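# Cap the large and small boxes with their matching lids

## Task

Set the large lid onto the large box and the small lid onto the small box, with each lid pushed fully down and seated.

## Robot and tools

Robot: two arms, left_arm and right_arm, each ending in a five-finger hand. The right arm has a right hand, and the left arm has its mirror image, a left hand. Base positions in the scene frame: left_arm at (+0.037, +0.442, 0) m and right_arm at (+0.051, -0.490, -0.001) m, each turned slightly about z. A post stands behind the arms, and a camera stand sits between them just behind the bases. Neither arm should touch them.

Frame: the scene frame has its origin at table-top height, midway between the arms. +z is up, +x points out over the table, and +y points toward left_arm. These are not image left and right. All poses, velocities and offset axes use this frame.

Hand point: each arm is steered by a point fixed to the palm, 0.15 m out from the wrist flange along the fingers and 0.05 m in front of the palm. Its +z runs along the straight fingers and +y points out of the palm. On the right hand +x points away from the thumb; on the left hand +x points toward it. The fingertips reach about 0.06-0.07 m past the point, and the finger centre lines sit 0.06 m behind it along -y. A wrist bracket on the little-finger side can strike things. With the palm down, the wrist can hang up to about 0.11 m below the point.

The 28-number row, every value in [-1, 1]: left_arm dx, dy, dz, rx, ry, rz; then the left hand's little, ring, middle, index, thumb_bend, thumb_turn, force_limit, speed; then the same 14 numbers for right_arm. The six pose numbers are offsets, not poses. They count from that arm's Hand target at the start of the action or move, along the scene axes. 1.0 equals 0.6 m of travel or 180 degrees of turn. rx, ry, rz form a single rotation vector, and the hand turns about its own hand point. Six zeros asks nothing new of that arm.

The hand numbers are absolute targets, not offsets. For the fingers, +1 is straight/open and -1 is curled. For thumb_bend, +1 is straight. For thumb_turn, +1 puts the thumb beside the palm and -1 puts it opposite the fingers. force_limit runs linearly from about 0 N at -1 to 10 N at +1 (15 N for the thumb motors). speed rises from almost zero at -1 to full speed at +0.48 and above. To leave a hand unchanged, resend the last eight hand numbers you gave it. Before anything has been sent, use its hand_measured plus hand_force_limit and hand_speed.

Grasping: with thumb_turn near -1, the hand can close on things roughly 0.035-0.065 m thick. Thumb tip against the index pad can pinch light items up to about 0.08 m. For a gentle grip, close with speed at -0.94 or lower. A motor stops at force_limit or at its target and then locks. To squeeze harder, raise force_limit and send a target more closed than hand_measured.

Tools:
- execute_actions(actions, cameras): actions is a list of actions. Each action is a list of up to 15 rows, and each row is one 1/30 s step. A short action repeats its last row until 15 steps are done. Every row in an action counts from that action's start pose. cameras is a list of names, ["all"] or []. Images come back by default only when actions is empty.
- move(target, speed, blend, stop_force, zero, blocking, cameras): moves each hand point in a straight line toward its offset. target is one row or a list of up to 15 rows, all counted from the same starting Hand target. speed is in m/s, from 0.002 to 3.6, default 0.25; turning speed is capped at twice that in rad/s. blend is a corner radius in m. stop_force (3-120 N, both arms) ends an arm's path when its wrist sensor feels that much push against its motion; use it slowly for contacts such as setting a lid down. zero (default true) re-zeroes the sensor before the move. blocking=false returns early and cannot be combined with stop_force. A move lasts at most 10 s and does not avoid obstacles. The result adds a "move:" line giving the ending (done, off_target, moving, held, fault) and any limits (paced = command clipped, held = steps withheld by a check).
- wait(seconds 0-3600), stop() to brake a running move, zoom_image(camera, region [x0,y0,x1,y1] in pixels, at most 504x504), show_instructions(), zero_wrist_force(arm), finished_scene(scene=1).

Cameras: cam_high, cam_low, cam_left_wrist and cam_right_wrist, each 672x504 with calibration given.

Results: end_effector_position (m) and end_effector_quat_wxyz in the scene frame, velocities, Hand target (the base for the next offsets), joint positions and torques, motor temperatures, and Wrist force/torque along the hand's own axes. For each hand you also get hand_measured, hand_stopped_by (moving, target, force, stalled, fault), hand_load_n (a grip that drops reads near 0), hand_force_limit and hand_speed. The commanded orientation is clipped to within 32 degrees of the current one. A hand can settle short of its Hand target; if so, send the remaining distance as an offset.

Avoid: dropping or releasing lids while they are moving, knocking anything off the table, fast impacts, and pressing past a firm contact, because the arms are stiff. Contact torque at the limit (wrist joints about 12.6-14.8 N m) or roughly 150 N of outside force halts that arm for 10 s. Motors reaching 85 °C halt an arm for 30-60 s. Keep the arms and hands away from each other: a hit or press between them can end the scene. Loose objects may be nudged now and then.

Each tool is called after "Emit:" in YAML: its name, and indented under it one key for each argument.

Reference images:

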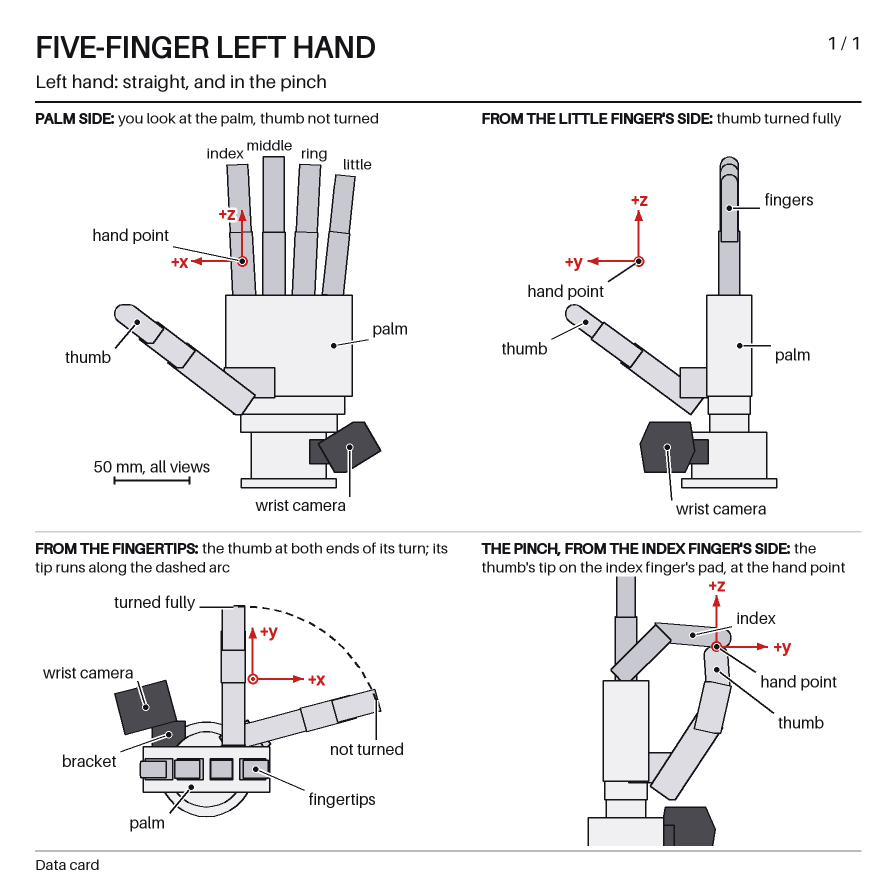

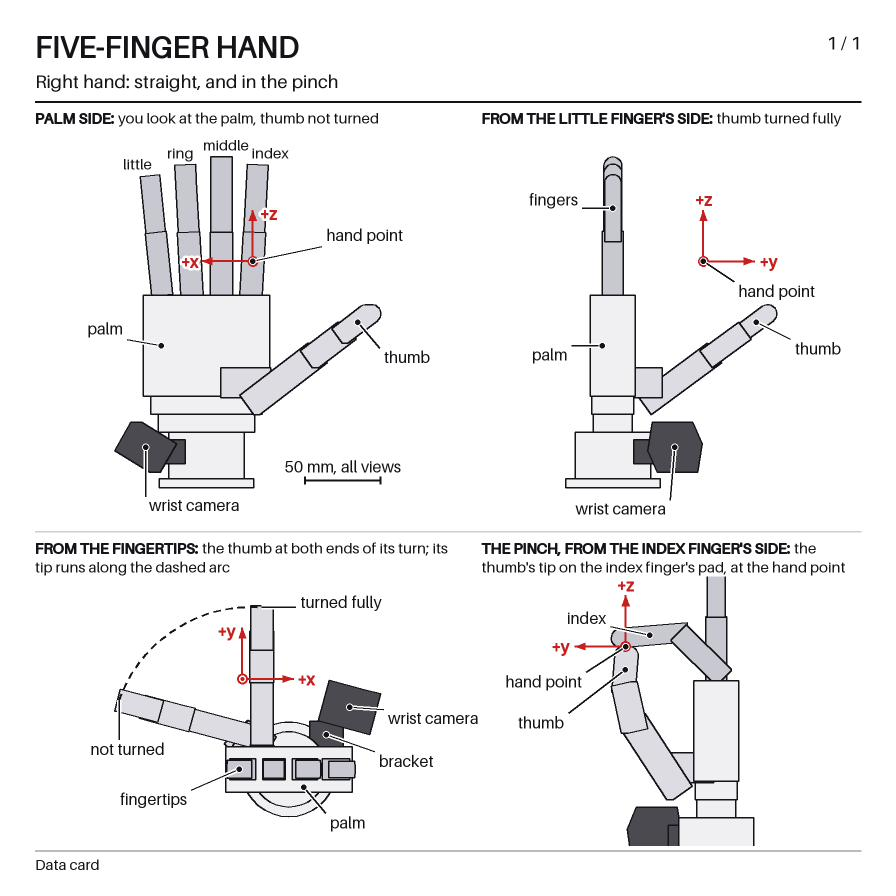

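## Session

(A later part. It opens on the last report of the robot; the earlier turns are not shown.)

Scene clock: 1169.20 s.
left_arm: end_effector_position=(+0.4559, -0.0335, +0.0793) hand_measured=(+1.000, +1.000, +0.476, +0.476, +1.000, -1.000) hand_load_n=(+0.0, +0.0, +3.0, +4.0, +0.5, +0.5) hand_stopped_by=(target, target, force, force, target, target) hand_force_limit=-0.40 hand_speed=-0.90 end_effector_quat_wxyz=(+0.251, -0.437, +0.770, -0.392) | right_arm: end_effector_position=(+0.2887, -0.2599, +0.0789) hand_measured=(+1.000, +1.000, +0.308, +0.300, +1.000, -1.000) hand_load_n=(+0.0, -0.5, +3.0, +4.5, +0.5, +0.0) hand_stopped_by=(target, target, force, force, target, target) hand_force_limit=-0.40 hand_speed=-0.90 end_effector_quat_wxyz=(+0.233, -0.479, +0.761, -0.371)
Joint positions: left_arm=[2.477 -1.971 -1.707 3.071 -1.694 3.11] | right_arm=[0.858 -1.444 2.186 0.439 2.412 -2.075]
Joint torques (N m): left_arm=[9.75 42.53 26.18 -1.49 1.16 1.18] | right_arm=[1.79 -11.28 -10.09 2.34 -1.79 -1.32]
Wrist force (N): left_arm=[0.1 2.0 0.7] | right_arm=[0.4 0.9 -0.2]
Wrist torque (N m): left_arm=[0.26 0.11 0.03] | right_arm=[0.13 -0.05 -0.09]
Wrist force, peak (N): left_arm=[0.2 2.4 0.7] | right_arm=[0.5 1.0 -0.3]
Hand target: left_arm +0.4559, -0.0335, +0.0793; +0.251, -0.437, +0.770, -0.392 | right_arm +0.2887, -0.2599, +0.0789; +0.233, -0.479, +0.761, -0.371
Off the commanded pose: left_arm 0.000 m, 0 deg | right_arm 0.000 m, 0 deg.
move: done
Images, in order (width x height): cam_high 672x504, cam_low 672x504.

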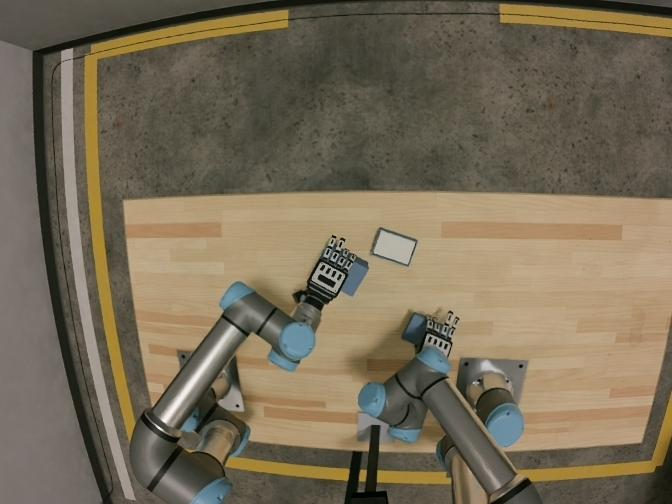

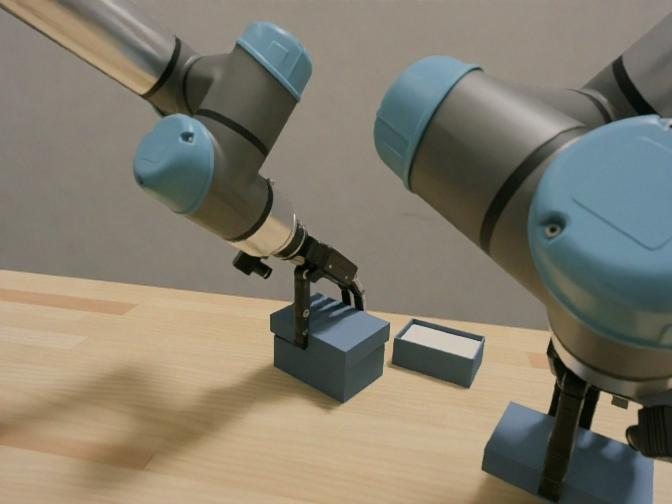

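Emit:
move:
  target: [0,0,-0.0067,0,0,0.0055,1,1,0.0,0.0,1,-1,-0.4,-0.9,0,0,0,0,0,0,1,1,0.0,0.0,1,-1,-0.4,-0.9]
  speed: 0.01
  stop_force: 3
  cameras: ["cam_low","cam_high"]

Emit:
zoom_image:
  camera: "cam_low"
  region: [255, 290, 405, 415]

Emit:
zoom_image:
  camera: "cam_low"
  region: [320, 345, 370, 395]

Emit:
zoom_image:
  camera: "cam_low"
  region: [260, 305, 310, 355]

Emit:
zoom_image:
  camera: "cam_low"
  region: [350, 305, 400, 355]

Scene clock: 1194.70 s.
left_arm: end_effector_position=(+0.4559, -0.0336, +0.0752) hand_measured=(+1.000, +1.000, +0.476, +0.476, +1.000, -1.000) hand_load_n=(+0.0, +0.0, +3.0, +4.0, +0.5, +0.0) hand_stopped_by=(target, target, force, force, target, target) hand_force_limit=-0.40 hand_speed=-0.90 end_effector_quat_wxyz=(+0.255, -0.444, +0.766, -0.390) | right_arm: end_effector_position=(+0.2887, -0.2599, +0.0789) hand_measured=(+1.000, +1.000, +0.308, +0.300, +1.000, -1.000) hand_load_n=(+0.0, +0.0, +3.0, +4.5, +0.5, +0.0) hand_stopped_by=(target, target, force, force, target, target) hand_force_limit=-0.40 hand_speed=-0.90 end_effector_quat_wxyz=(+0.233, -0.479, +0.761, -0.371)
Joint positions: left_arm=[2.47 -1.979 -1.708 3.078 -1.714 3.096] | right_arm=[0.858 -1.444 2.186 0.439 2.412 -2.075]
Joint torques (N m): left_arm=[2.4 36.26 12.09 -0.26 0.95 1.12] | right_arm=[0.59 -11.81 -9.56 2.62 -1.78 -1.23]
Wrist force (N): left_arm=[0.1 1.9 0.6] | right_arm=[0.5 0.7 -0.4]
Wrist torque (N m): left_arm=[0.25 0.10 0.03] | right_arm=[0.11 -0.06 -0.08]
Wrist force, peak (N): left_arm=[0.1 2.3 0.6] | right_arm=[0.5 1.1 -0.3]
Hand target: left_arm +0.4559, -0.0335, +0.0753; +0.255, -0.444, +0.766, -0.390 | right_arm +0.2887, -0.2599, +0.0789; +0.233, -0.479, +0.761, -0.371
Off the commanded pose: left_arm 0.000 m, 0 deg | right_arm 0.000 m, 0 deg.
move: done
Images, in order (width x height): cam_high 672x504, cam_low 672x504.

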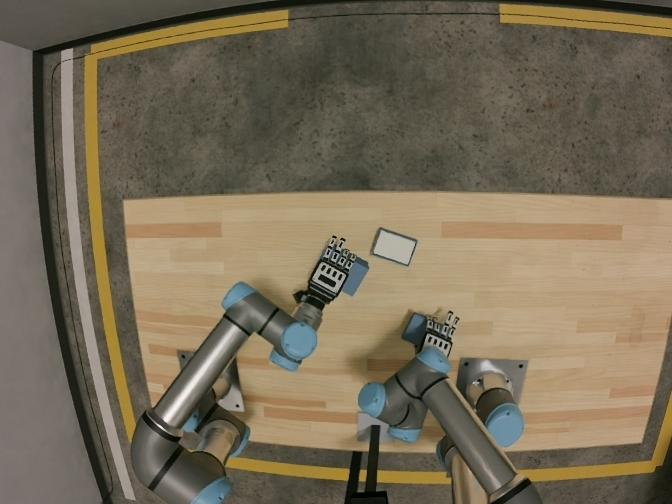

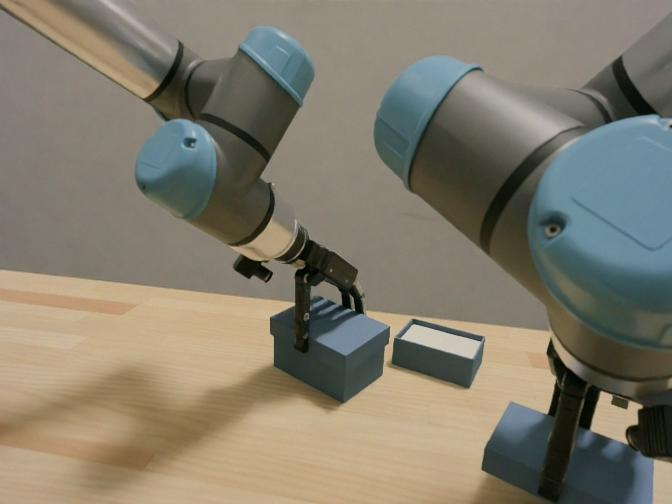

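Scaled by 3.360.

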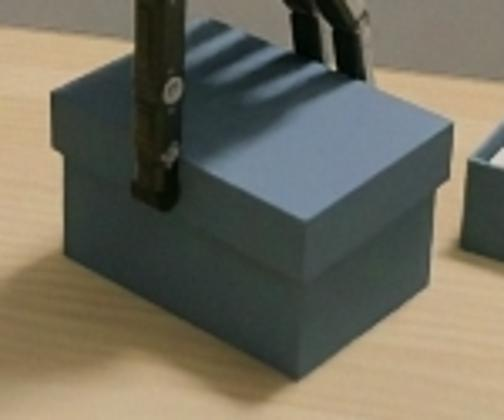

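Scaled by 10.080.

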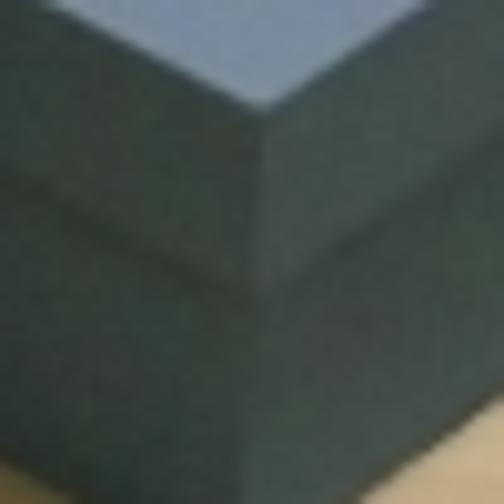

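Scaled by 10.080.

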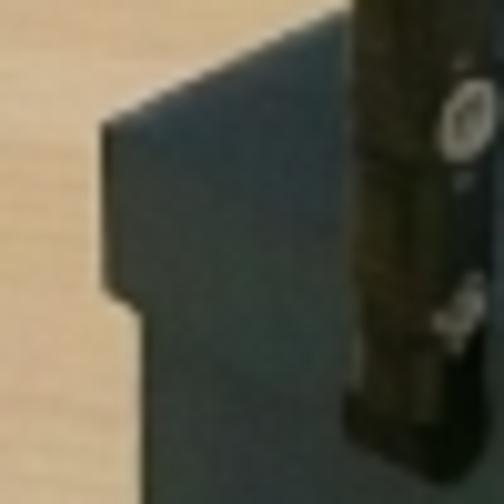

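Scaled by 10.080.

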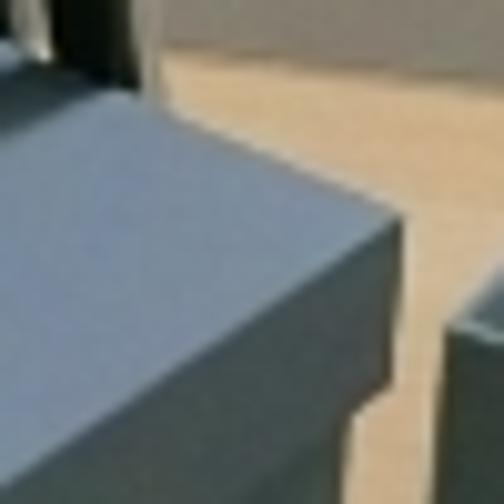

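Emit:
move:
  target: [0.0057,-0.0002,0,0,0,0.0022,1,1,0.0,0.0,1,-1,-0.4,-0.9,0,0,0,0,0,0,1,1,0.0,0.0,1,-1,-0.4,-0.9]
  speed: 0.01
  stop_force: 4
  cameras: ["cam_low","cam_high"]

Emit:
zoom_image:
  camera: "cam_low"
  region: [255, 290, 405, 415]

Emit:
zoom_image:
  camera: "cam_low"
  region: [320, 345, 370, 395]

Emit:
zoom_image:
  camera: "cam_low"
  region: [260, 305, 310, 355]

Emit:
zoom_image:
  camera: "cam_low"
  region: [350, 305, 400, 355]

Scene clock: 1212.37 s.
left_arm: end_effector_position=(+0.4594, -0.0336, +0.0752) hand_measured=(+1.000, +1.000, +0.476, +0.476, +1.000, -1.000) hand_load_n=(+0.0, +0.0, +3.0, +3.5, +0.5, +0.5) hand_stopped_by=(target, target, force, force, target, target) hand_force_limit=-0.40 hand_speed=-0.90 end_effector_quat_wxyz=(+0.256, -0.446, +0.764, -0.389) | right_arm: end_effector_position=(+0.2887, -0.2599, +0.0789) hand_measured=(+1.000, +1.000, +0.308, +0.300, +1.000, -1.000) hand_load_n=(+0.0, +0.0, +3.0, +4.5, +0.5, +0.0) hand_stopped_by=(target, target, force, force, target, target) hand_force_limit=-0.40 hand_speed=-0.90 end_effector_quat_wxyz=(+0.233, -0.479, +0.761, -0.371)
Joint positions: left_arm=[2.472 -1.984 -1.7 3.074 -1.718 3.093] | right_arm=[0.858 -1.444 2.186 0.439 2.412 -2.075]
Joint torques (N m): left_arm=[4.65 38.03 10.13 0.55 0.86 1.19] | right_arm=[0.2 -12.1 -10.02 2.82 -1.93 -1.09]
Wrist force (N): left_arm=[0.4 2.9 0.1] | right_arm=[0.5 0.9 -0.3]
Wrist torque (N m): left_arm=[0.30 0.08 0.02] | right_arm=[0.14 -0.06 -0.08]
Wrist force, peak (N): left_arm=[0.3 3.3 0.1] | right_arm=[0.5 1.0 -0.6]
Hand target: left_arm +0.4594, -0.0336, +0.0753; +0.256, -0.446, +0.764, -0.389 | right_arm +0.2887, -0.2599, +0.0789; +0.233, -0.479, +0.761, -0.371
Off the commanded pose: left_arm 0.000 m, 0 deg | right_arm 0.000 m, 0 deg.
move: done
Images, in order (width x height): cam_high 672x504, cam_low 672x504.

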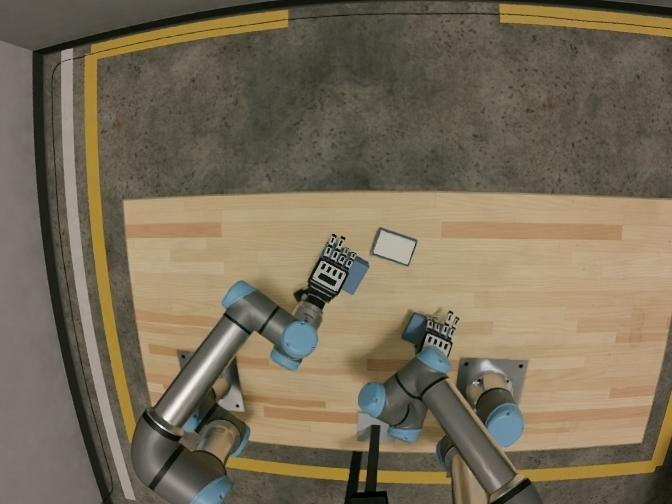

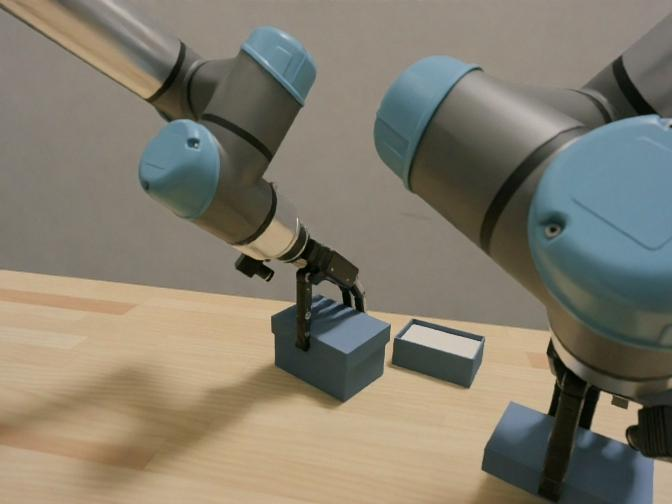

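Scaled by 3.360.

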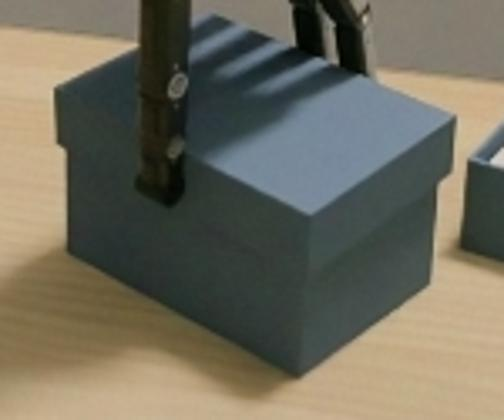

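Scaled by 10.080.

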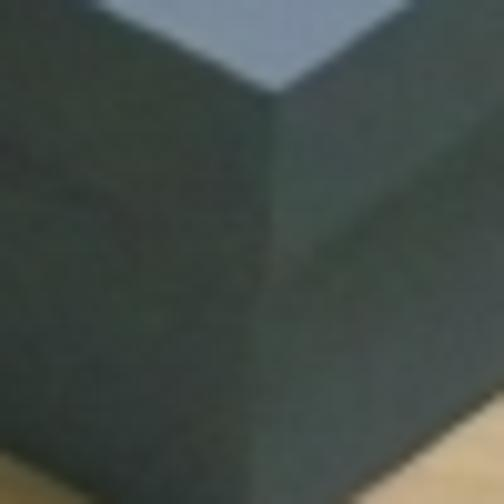

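Scaled by 10.080.

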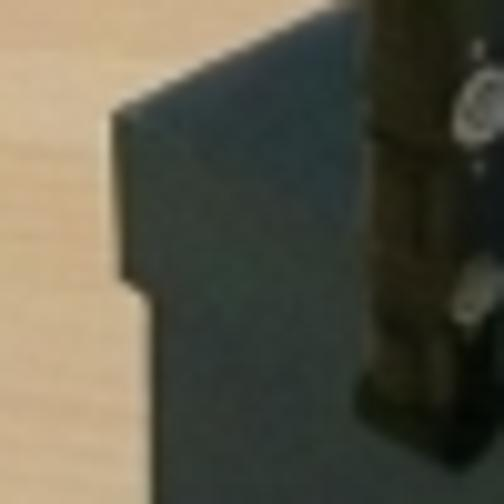

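Scaled by 10.080.

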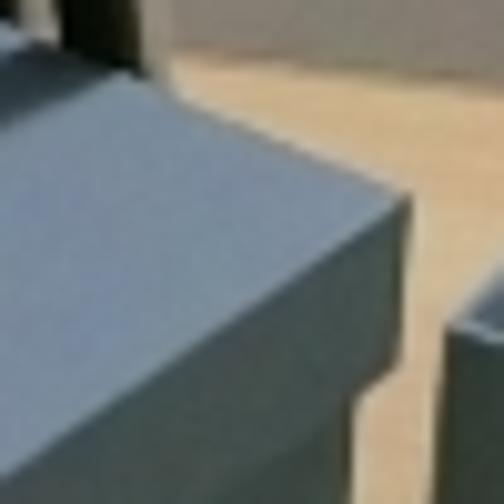

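Emit:
move:
  target: [0.0014,0.0002,-0.0044,-0.0014,0.0119,0,1,1,0.0,0.0,1,-1,-0.4,-0.9,0,0,0,0,0,0,1,1,0.0,0.0,1,-1,-0.4,-0.9]
  speed: 0.01
  cameras: ["cam_low","cam_high"]

Emit:
zoom_image:
  camera: "cam_low"
  region: [255, 290, 405, 415]

Emit:
zoom_image:
  camera: "cam_high"
  region: [330, 250, 380, 300]

Scene clock: 1236.37 s.
left_arm: end_effector_position=(+0.4602, -0.0335, +0.0726) hand_measured=(+1.000, +1.000, +0.476, +0.476, +1.000, -1.000) hand_load_n=(+0.5, +0.0, +3.0, +4.0, +0.5, +1.0) hand_stopped_by=(target, target, force, force, target, target) hand_force_limit=-0.40 hand_speed=-0.90 end_effector_quat_wxyz=(+0.241, -0.454, +0.768, -0.382) | right_arm: end_effector_position=(+0.2887, -0.2599, +0.0789) hand_measured=(+1.000, +1.000, +0.308, +0.300, +1.000, -1.000) hand_load_n=(+0.0, +0.5, +3.0, +4.5, +0.5, +0.0) hand_stopped_by=(target, target, force, force, target, target) hand_force_limit=-0.40 hand_speed=-0.90 end_effector_quat_wxyz=(+0.233, -0.479, +0.761, -0.371)
Joint positions: left_arm=[2.484 -1.997 -1.679 3.037 -1.693 3.079] | right_arm=[0.858 -1.444 2.186 0.439 2.412 -2.075]
Joint torques (N m): left_arm=[6.61 27.94 21.05 -0.8 0.07 -0.76] | right_arm=[-0.33 -11.45 -10.12 3.06 -1.69 -1.16]
Wrist force (N): left_arm=[1.0 1.5 0.2] | right_arm=[0.4 0.8 -0.5]
Wrist torque (N m): left_arm=[0.21 0.09 0.15] | right_arm=[0.13 -0.05 -0.08]
Wrist force, peak (N): left_arm=[0.8 3.2 -0.1] | right_arm=[0.5 1.1 -0.4]
Hand target: left_arm +0.4602, -0.0335, +0.0726; +0.241, -0.454, +0.768, -0.382 | right_arm +0.2887, -0.2599, +0.0789; +0.233, -0.479, +0.761, -0.371
Off the commanded pose: left_arm 0.000 m, 0 deg | right_arm 0.000 m, 0 deg.
move: done
Images, in order (width x height): cam_high 672x504, cam_low 672x504.

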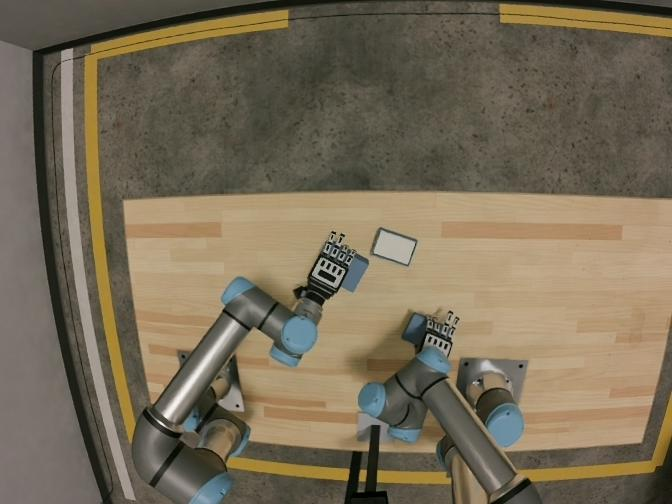

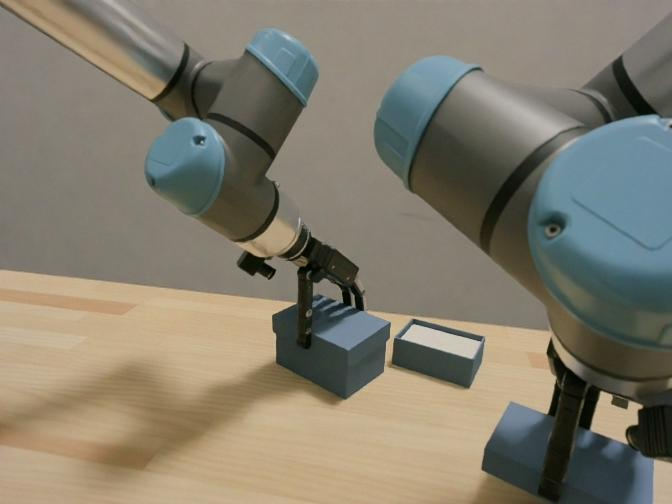

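Scaled by 3.360.

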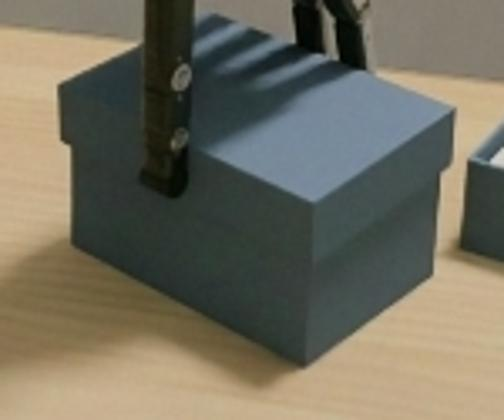

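Scaled by 10.080.

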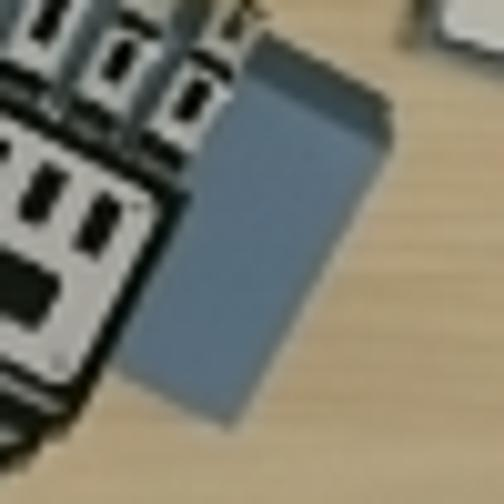

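Emit:
zoom_image:
  camera: "cam_low"
  region: [320, 345, 370, 395]

Emit:
zoom_image:
  camera: "cam_low"
  region: [260, 305, 310, 355]

Emit:
zoom_image:
  camera: "cam_low"
  region: [350, 305, 400, 355]

Emit:
zoom_image:
  camera: "cam_low"
  region: [260, 345, 400, 415]

Scaled by 10.080.

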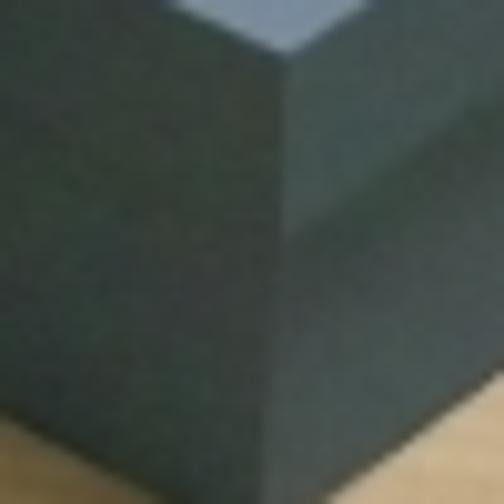

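Scaled by 10.080.

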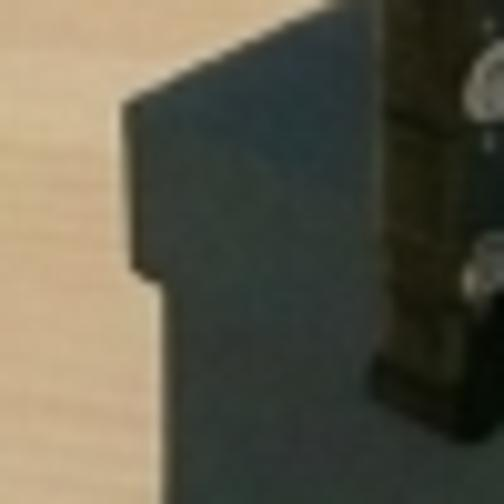

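Scaled by 10.080.

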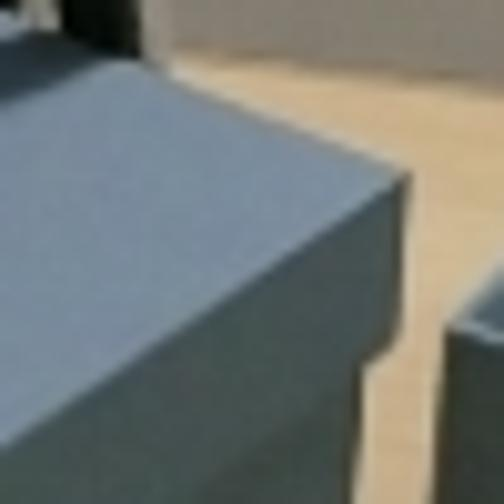

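Scaled by 3.600.

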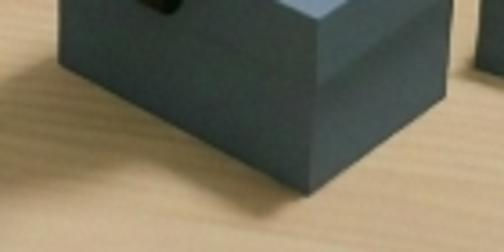

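Emit:
move:
  target: [0.0005,0.0002,-0.0044,-0.0014,0.0119,0,1,1,0.0,0.0,1,-1,-0.4,-0.9,0,0,0,0,0,0,1,1,0.0,0.0,1,-1,-0.4,-0.9]
  speed: 0.01
  cameras: ["cam_low","cam_high"]

Emit:
zoom_image:
  camera: "cam_low"
  region: [255, 290, 405, 415]

Emit:
zoom_image:
  camera: "cam_high"
  region: [330, 250, 380, 300]

Scene clock: 1288.20 s.
left_arm: end_effector_position=(+0.4605, -0.0334, +0.0700) hand_measured=(+1.000, +1.000, +0.476, +0.476, +1.000, -1.000) hand_load_n=(+0.0, +0.0, +3.0, +3.5, +0.5, +0.5) hand_stopped_by=(target, target, force, force, target, target) hand_force_limit=-0.40 hand_speed=-0.90 end_effector_quat_wxyz=(+0.225, -0.462, +0.772, -0.375) | right_arm: end_effector_position=(+0.2887, -0.2599, +0.0789) hand_measured=(+1.000, +1.000, +0.308, +0.300, +1.000, -1.000) hand_load_n=(+0.0, +0.0, +3.0, +4.5, +0.5, +0.0) hand_stopped_by=(target, target, force, force, target, target) hand_force_limit=-0.40 hand_speed=-0.90 end_effector_quat_wxyz=(+0.233, -0.479, +0.761, -0.371)
Joint positions: left_arm=[2.496 -2.01 -1.659 3.001 -1.668 3.066] | right_arm=[0.858 -1.444 2.186 0.439 2.412 -2.075]
Joint torques (N m): left_arm=[6.23 28.64 21.08 -0.94 0.03 -0.78] | right_arm=[-0.37 -11.23 -11.35 3.22 -1.83 -1.14]
Wrist force (N): left_arm=[0.6 1.5 0.5] | right_arm=[0.5 1.0 -0.3]
Wrist torque (N m): left_arm=[0.23 0.16 0.14] | right_arm=[0.15 -0.07 -0.07]
Wrist force, peak (N): left_arm=[1.1 1.7 0.5] | right_arm=[0.4 1.1 -0.5]
Hand target: left_arm +0.4605, -0.0334, +0.0700; +0.225, -0.462, +0.771, -0.375 | right_arm +0.2887, -0.2599, +0.0789; +0.233, -0.479, +0.761, -0.371
Off the commanded pose: left_arm 0.000 m, 0 deg | right_arm 0.000 m, 0 deg.
move: done
Images, in order (width x height): cam_high 672x504, cam_low 672x504.

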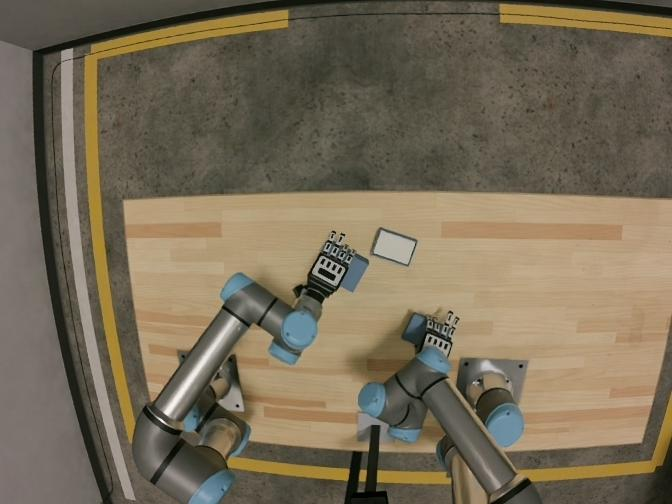

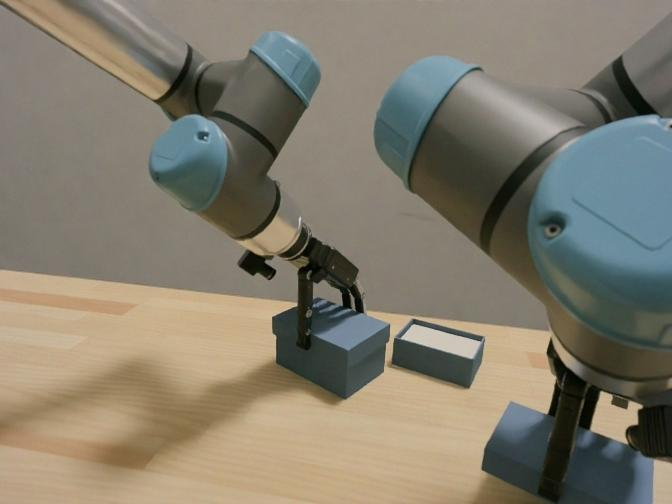

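Scaled by 3.360.

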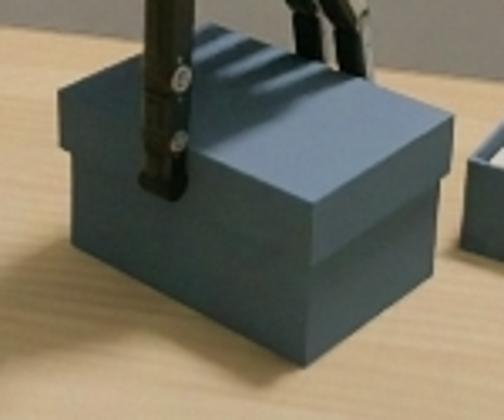

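Scaled by 10.080.

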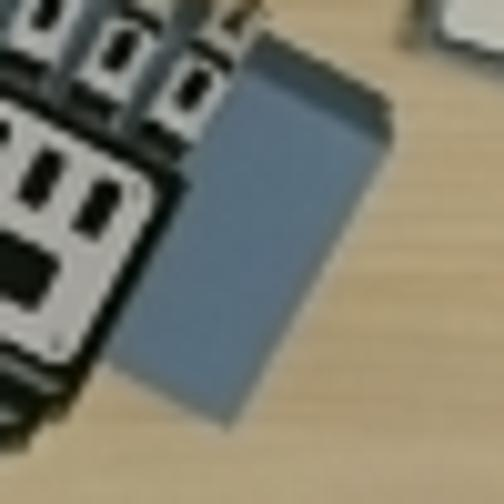

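Emit:
zoom_image:
  camera: "cam_low"
  region: [320, 345, 370, 395]

Emit:
zoom_image:
  camera: "cam_low"
  region: [260, 305, 310, 355]

Emit:
zoom_image:
  camera: "cam_low"
  region: [350, 305, 400, 355]

Scaled by 10.080.

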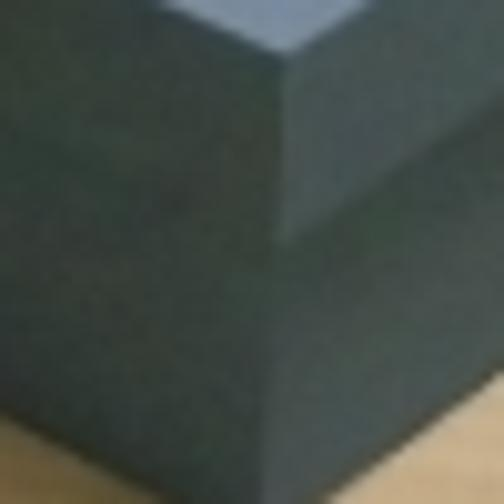

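Scaled by 10.080.

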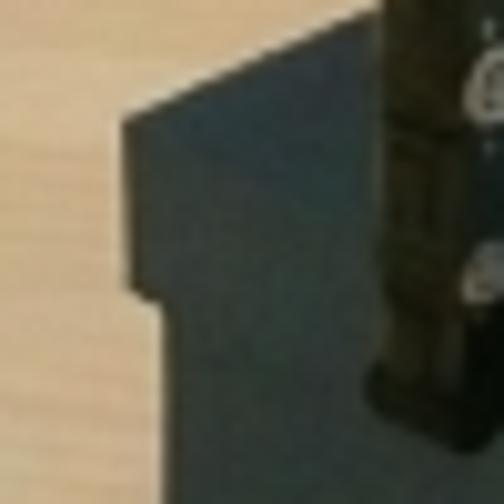

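Scaled by 10.080.

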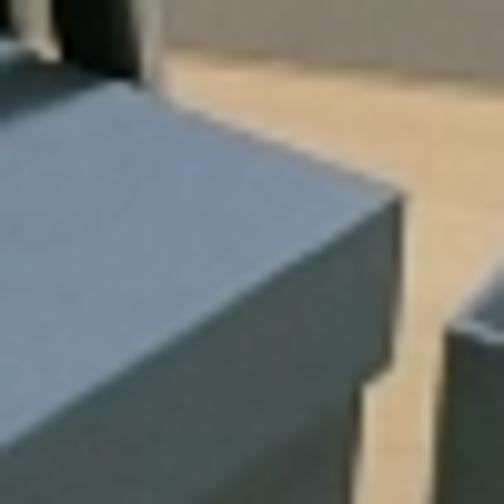

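Emit:
move:
  target: [0,0,-0.01,0,0,0,1,1,0.0,0.0,1,-1,-0.4,-0.9,0,0,0,0,0,0,1,1,0.0,0.0,1,-1,-0.4,-0.9]
  speed: 0.006
  stop_force: 4
  cameras: ["cam_low","cam_high"]

Emit:
zoom_image:
  camera: "cam_low"
  region: [255, 290, 405, 415]

Scene clock: 1301.27 s.
left_arm: end_effector_position=(+0.4605, -0.0334, +0.0639) hand_measured=(+1.000, +1.000, +0.476, +0.476, +1.000, -1.000) hand_load_n=(+0.0, +0.0, +3.0, +4.0, +0.5, +0.5) hand_stopped_by=(target, target, force, force, target, target) hand_force_limit=-0.40 hand_speed=-0.90 end_effector_quat_wxyz=(+0.225, -0.462, +0.772, -0.375) | right_arm: end_effector_position=(+0.2887, -0.2599, +0.0789) hand_measured=(+1.000, +1.000, +0.308, +0.300, +1.000, -1.000) hand_load_n=(+0.0, +0.0, +3.0, +4.5, +0.5, +0.0) hand_stopped_by=(target, target, force, force, target, target) hand_force_limit=-0.40 hand_speed=-0.90 end_effector_quat_wxyz=(+0.233, -0.479, +0.761, -0.371)
Joint positions: left_arm=[2.496 -2.018 -1.666 3.015 -1.668 3.066] | right_arm=[0.858 -1.444 2.186 0.439 2.412 -2.075]
Joint torques (N m): left_arm=[-7.17 36.85 18.79 -1.54 -0.82 1.04] | right_arm=[-0.84 -12.26 -10.78 3.52 -1.91 -1.21]
Wrist force (N): left_arm=[0.3 0.9 0.7] | right_arm=[0.5 0.7 -0.3]
Wrist torque (N m): left_arm=[0.21 0.18 0.13] | right_arm=[0.11 -0.06 -0.09]
Wrist force, peak (N): left_arm=[0.8 1.7 0.7] | right_arm=[0.6 1.1 -0.3]
Hand target: left_arm +0.4605, -0.0334, +0.0640; +0.225, -0.462, +0.771, -0.375 | right_arm +0.2887, -0.2599, +0.0789; +0.233, -0.479, +0.761, -0.371
Off the commanded pose: left_arm 0.000 m, 0 deg | right_arm 0.000 m, 0 deg.
move: done
Images, in order (width x height): cam_high 672x504, cam_low 672x504.

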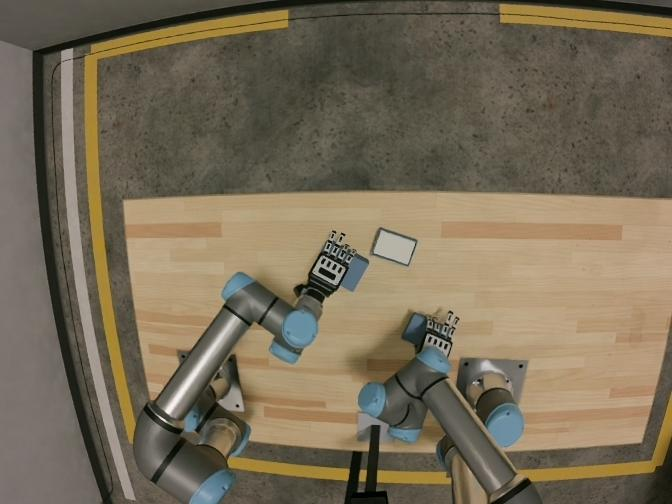

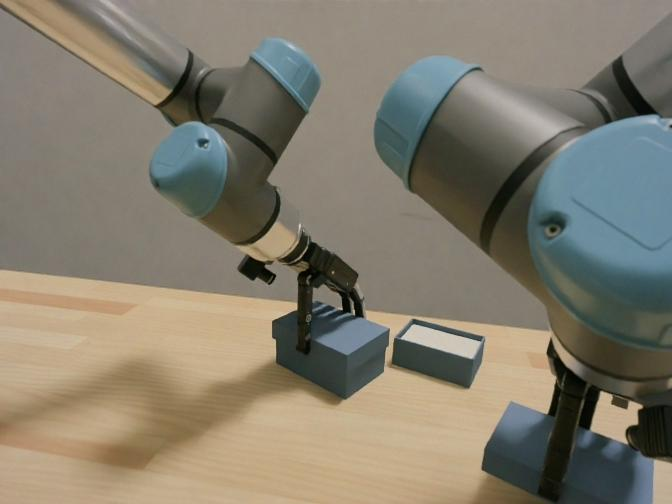

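Scaled by 3.360.

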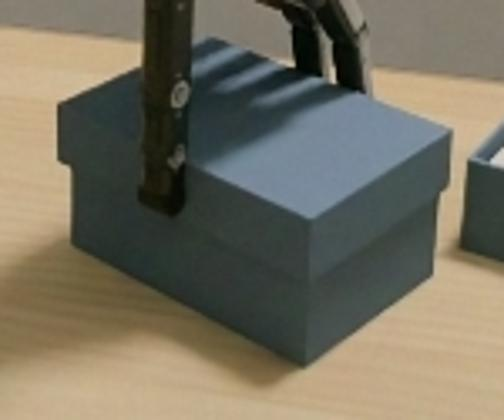

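Emit:
move:
  target: [0,0,-0.0283,0,0,0,1,1,0.0,0.0,1,-1,-0.4,-0.9,0,0,0,0,0,0,1,1,0.0,0.0,1,-1,-0.4,-0.9]
  speed: 0.006
  stop_force: 5
  cameras: ["cam_low","cam_high"]

Emit:
zoom_image:
  camera: "cam_low"
  region: [255, 290, 405, 415]

Scene clock: 1312.43 s.
left_arm: end_effector_position=(+0.4605, -0.0334, +0.0482) hand_measured=(+1.000, +1.000, +0.476, +0.476, +1.000, -1.000) hand_load_n=(+0.0, -0.5, +2.5, +4.0, +0.5, +0.5) hand_stopped_by=(target, target, force, force, target, target) hand_force_limit=-0.40 hand_speed=-0.90 end_effector_quat_wxyz=(+0.225, -0.462, +0.771, -0.375) | right_arm: end_effector_position=(+0.2887, -0.2599, +0.0789) hand_measured=(+1.000, +1.000, +0.308, +0.300, +1.000, -1.000) hand_load_n=(+0.0, +0.0, +3.0, +4.5, +0.5, +0.0) hand_stopped_by=(target, target, force, force, target, target) hand_force_limit=-0.40 hand_speed=-0.90 end_effector_quat_wxyz=(+0.233, -0.479, +0.761, -0.371)
Joint positions: left_arm=[2.496 -2.037 -1.682 3.051 -1.668 3.066] | right_arm=[0.858 -1.444 2.186 0.439 2.412 -2.075]
Joint torques (N m): left_arm=[-7.16 43.28 23.24 -1.44 -0.74 0.99] | right_arm=[-2.77 -11.98 -10.83 3.48 -1.79 -1.23]
Wrist force (N): left_arm=[0.0 -2.6 -6.9] | right_arm=[0.4 0.7 -0.3]
Wrist torque (N m): left_arm=[-0.06 0.02 0.14] | right_arm=[0.11 -0.05 -0.09]
Wrist force, peak (N): left_arm=[0.2 -6.6 -8.3] | right_arm=[0.6 1.0 -0.3]
Hand target: left_arm +0.4605, -0.0334, +0.0482; +0.225, -0.462, +0.771, -0.375 (not the last commanded pose) | right_arm +0.2887, -0.2599, +0.0789; +0.233, -0.479, +0.761, -0.371
Off the commanded pose: left_arm 0.001 m, 0 deg | right_arm 0.000 m, 0 deg.
move: contact (left_arm)
Images, in order (width x height): cam_high 672x504, cam_low 672x504.

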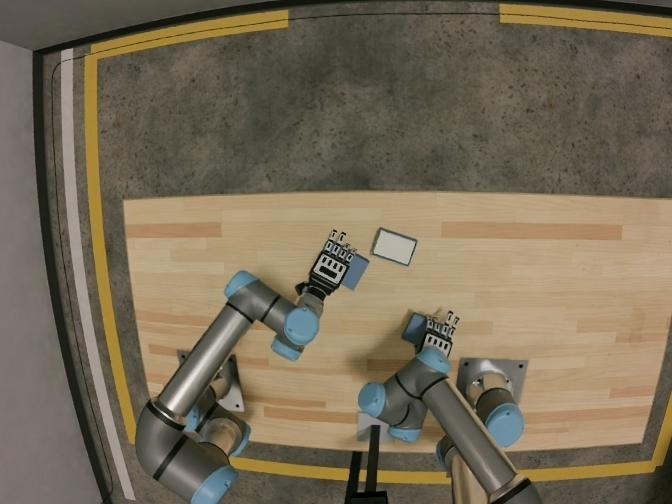

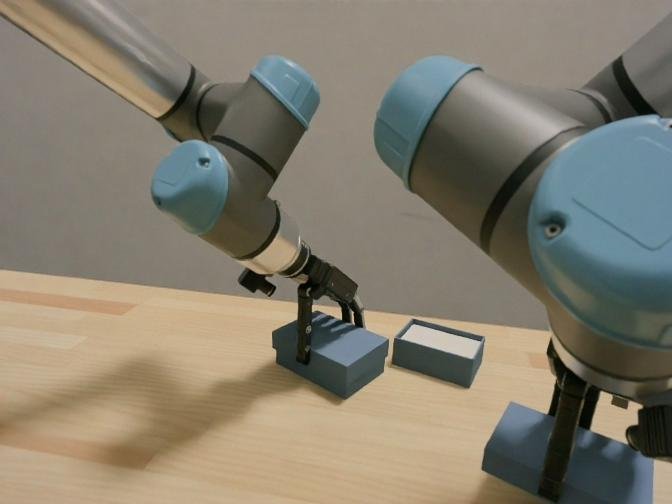

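Scaled by 3.360.

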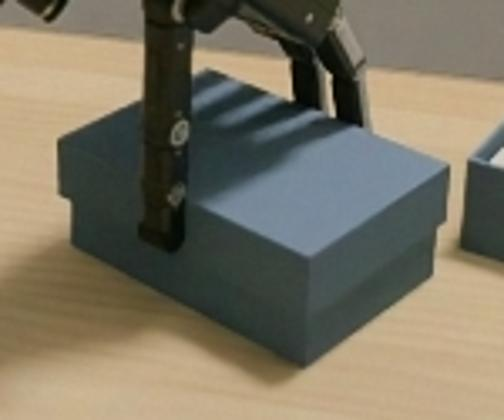

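Emit:
move:
  target:
    - [0,0,0.002,0,0,0,1,1,0.0,0.0,1,-1,-0.4,-0.9,0,0,0,0,0,0,1,1,0.0,0.0,1,-1,-0.4,-0.9]
    - [0,0,0.002,0,0,0,1,1,0.95,0.95,1,-1,-0.4,-0.6,0,0,0,0,0,0,1,1,0.0,0.0,1,-1,-0.4,-0.9]
    - [-0.0088,0.0048,0.002,0,0,0,1,1,0.95,0.95,1,-1,-0.4,-0.6,0,0,0,0,0,0,1,1,0.0,0.0,1,-1,-0.4,-0.9]
    - [-0.0088,0.0048,0.15,0,0,0,1,1,0.95,0.95,1,-1,-0.4,-0.6,0,0,0,0,0,0,1,1,0.0,0.0,1,-1,-0.4,-0.9]
  speed: [0.01,0.01,0.02,0.08]
  cameras: ["all"]

Emit:
zoom_image:
  camera: "cam_low"
  region: [255, 290, 405, 415]

Scene clock: 1327.23 s.
left_arm: end_effector_position=(+0.4552, -0.0306, +0.1383) hand_measured=(+1.000, +1.000, +0.950, +0.950, +1.000, -1.000) hand_load_n=(-0.5, +0.0, +0.0, +0.0, +0.0, +0.0) hand_stopped_by=(target, target, target, target, target, target) hand_force_limit=-0.40 hand_speed=-0.60 end_effector_quat_wxyz=(+0.225, -0.462, +0.771, -0.376) | right_arm: end_effector_position=(+0.2887, -0.2599, +0.0789) hand_measured=(+1.000, +1.000, +0.308, +0.300, +1.000, -1.000) hand_load_n=(+0.0, +0.0, +3.0, +4.5, +0.5, +0.0) hand_stopped_by=(target, target, force, force, target, target) hand_force_limit=-0.40 hand_speed=-0.90 end_effector_quat_wxyz=(+0.233, -0.479, +0.761, -0.371)
Joint positions: left_arm=[2.494 -1.928 -1.586 2.846 -1.67 3.065] | right_arm=[0.858 -1.444 2.186 0.439 2.412 -2.075]
Joint torques (N m): left_arm=[7.42 22.78 11.19 2.16 0.6 1.07] | right_arm=[-3.47 -11.65 -12.01 3.5 -1.64 -1.24]
Wrist force (N): left_arm=[-0.2 1.9 0.7] | right_arm=[0.5 1.0 -0.4]
Wrist torque (N m): left_arm=[0.29 0.14 0.19] | right_arm=[0.16 -0.07 -0.07]
Wrist force, peak (N): left_arm=[-0.1 -2.6 -7.3] | right_arm=[0.6 1.0 -0.5]
Hand target: left_arm +0.4552, -0.0305, +0.1382; +0.225, -0.462, +0.771, -0.375 | right_arm +0.2887, -0.2599, +0.0789; +0.233, -0.479, +0.761, -0.371
Off the commanded pose: left_arm 0.000 m, 0 deg | right_arm 0.000 m, 0 deg.
move: done
cam_left_wrist: T_world_to_cam=[[0.41822, -0.47891, 0.77184, -0.31516], [-0.8647, -0.47014, 0.17682, 0.35411], [0.2782, -0.74136, -0.61073, 0.05275]] pos_world=[0.42333, 0.05466, 0.21285]
cam_right_wrist: T_world_to_cam=[[-0.67206, 0.05665, -0.73833, 0.265], [-0.07288, 0.98717, 0.14207, 0.2648], [0.7369, 0.14929, -0.65931, -0.01023]] pos_world=[0.20493, -0.27489, 0.15129]

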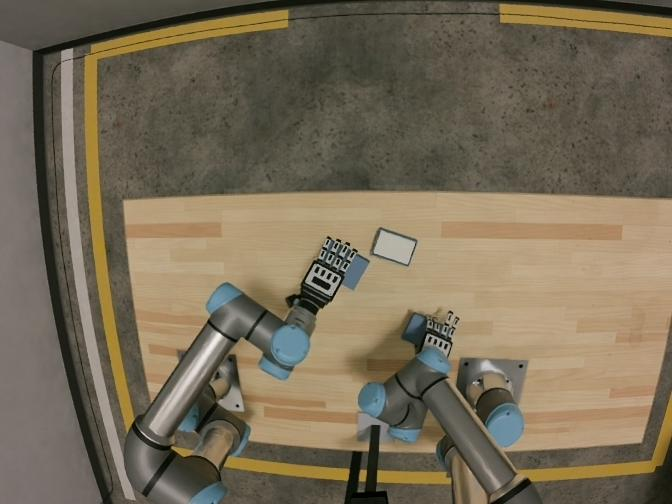

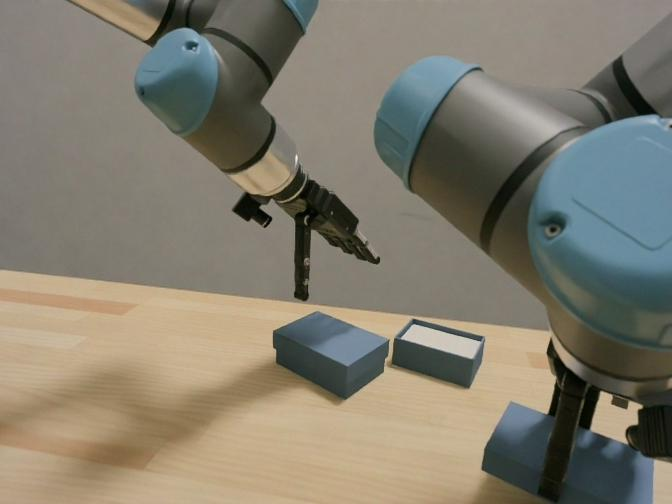

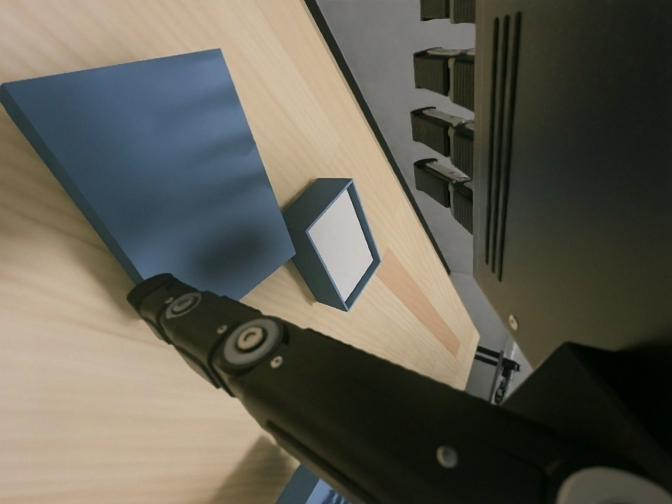

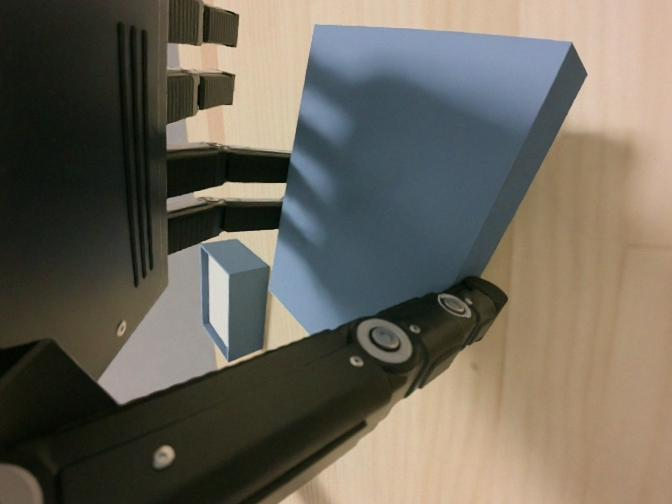

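Scaled by 3.360.

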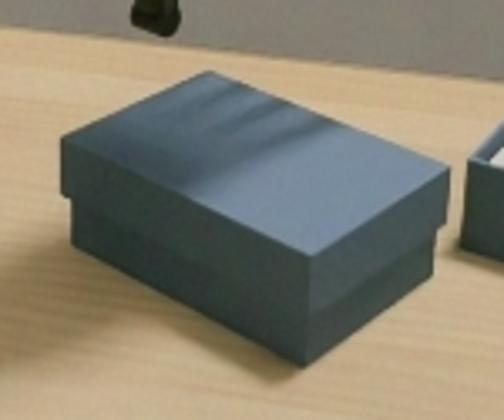

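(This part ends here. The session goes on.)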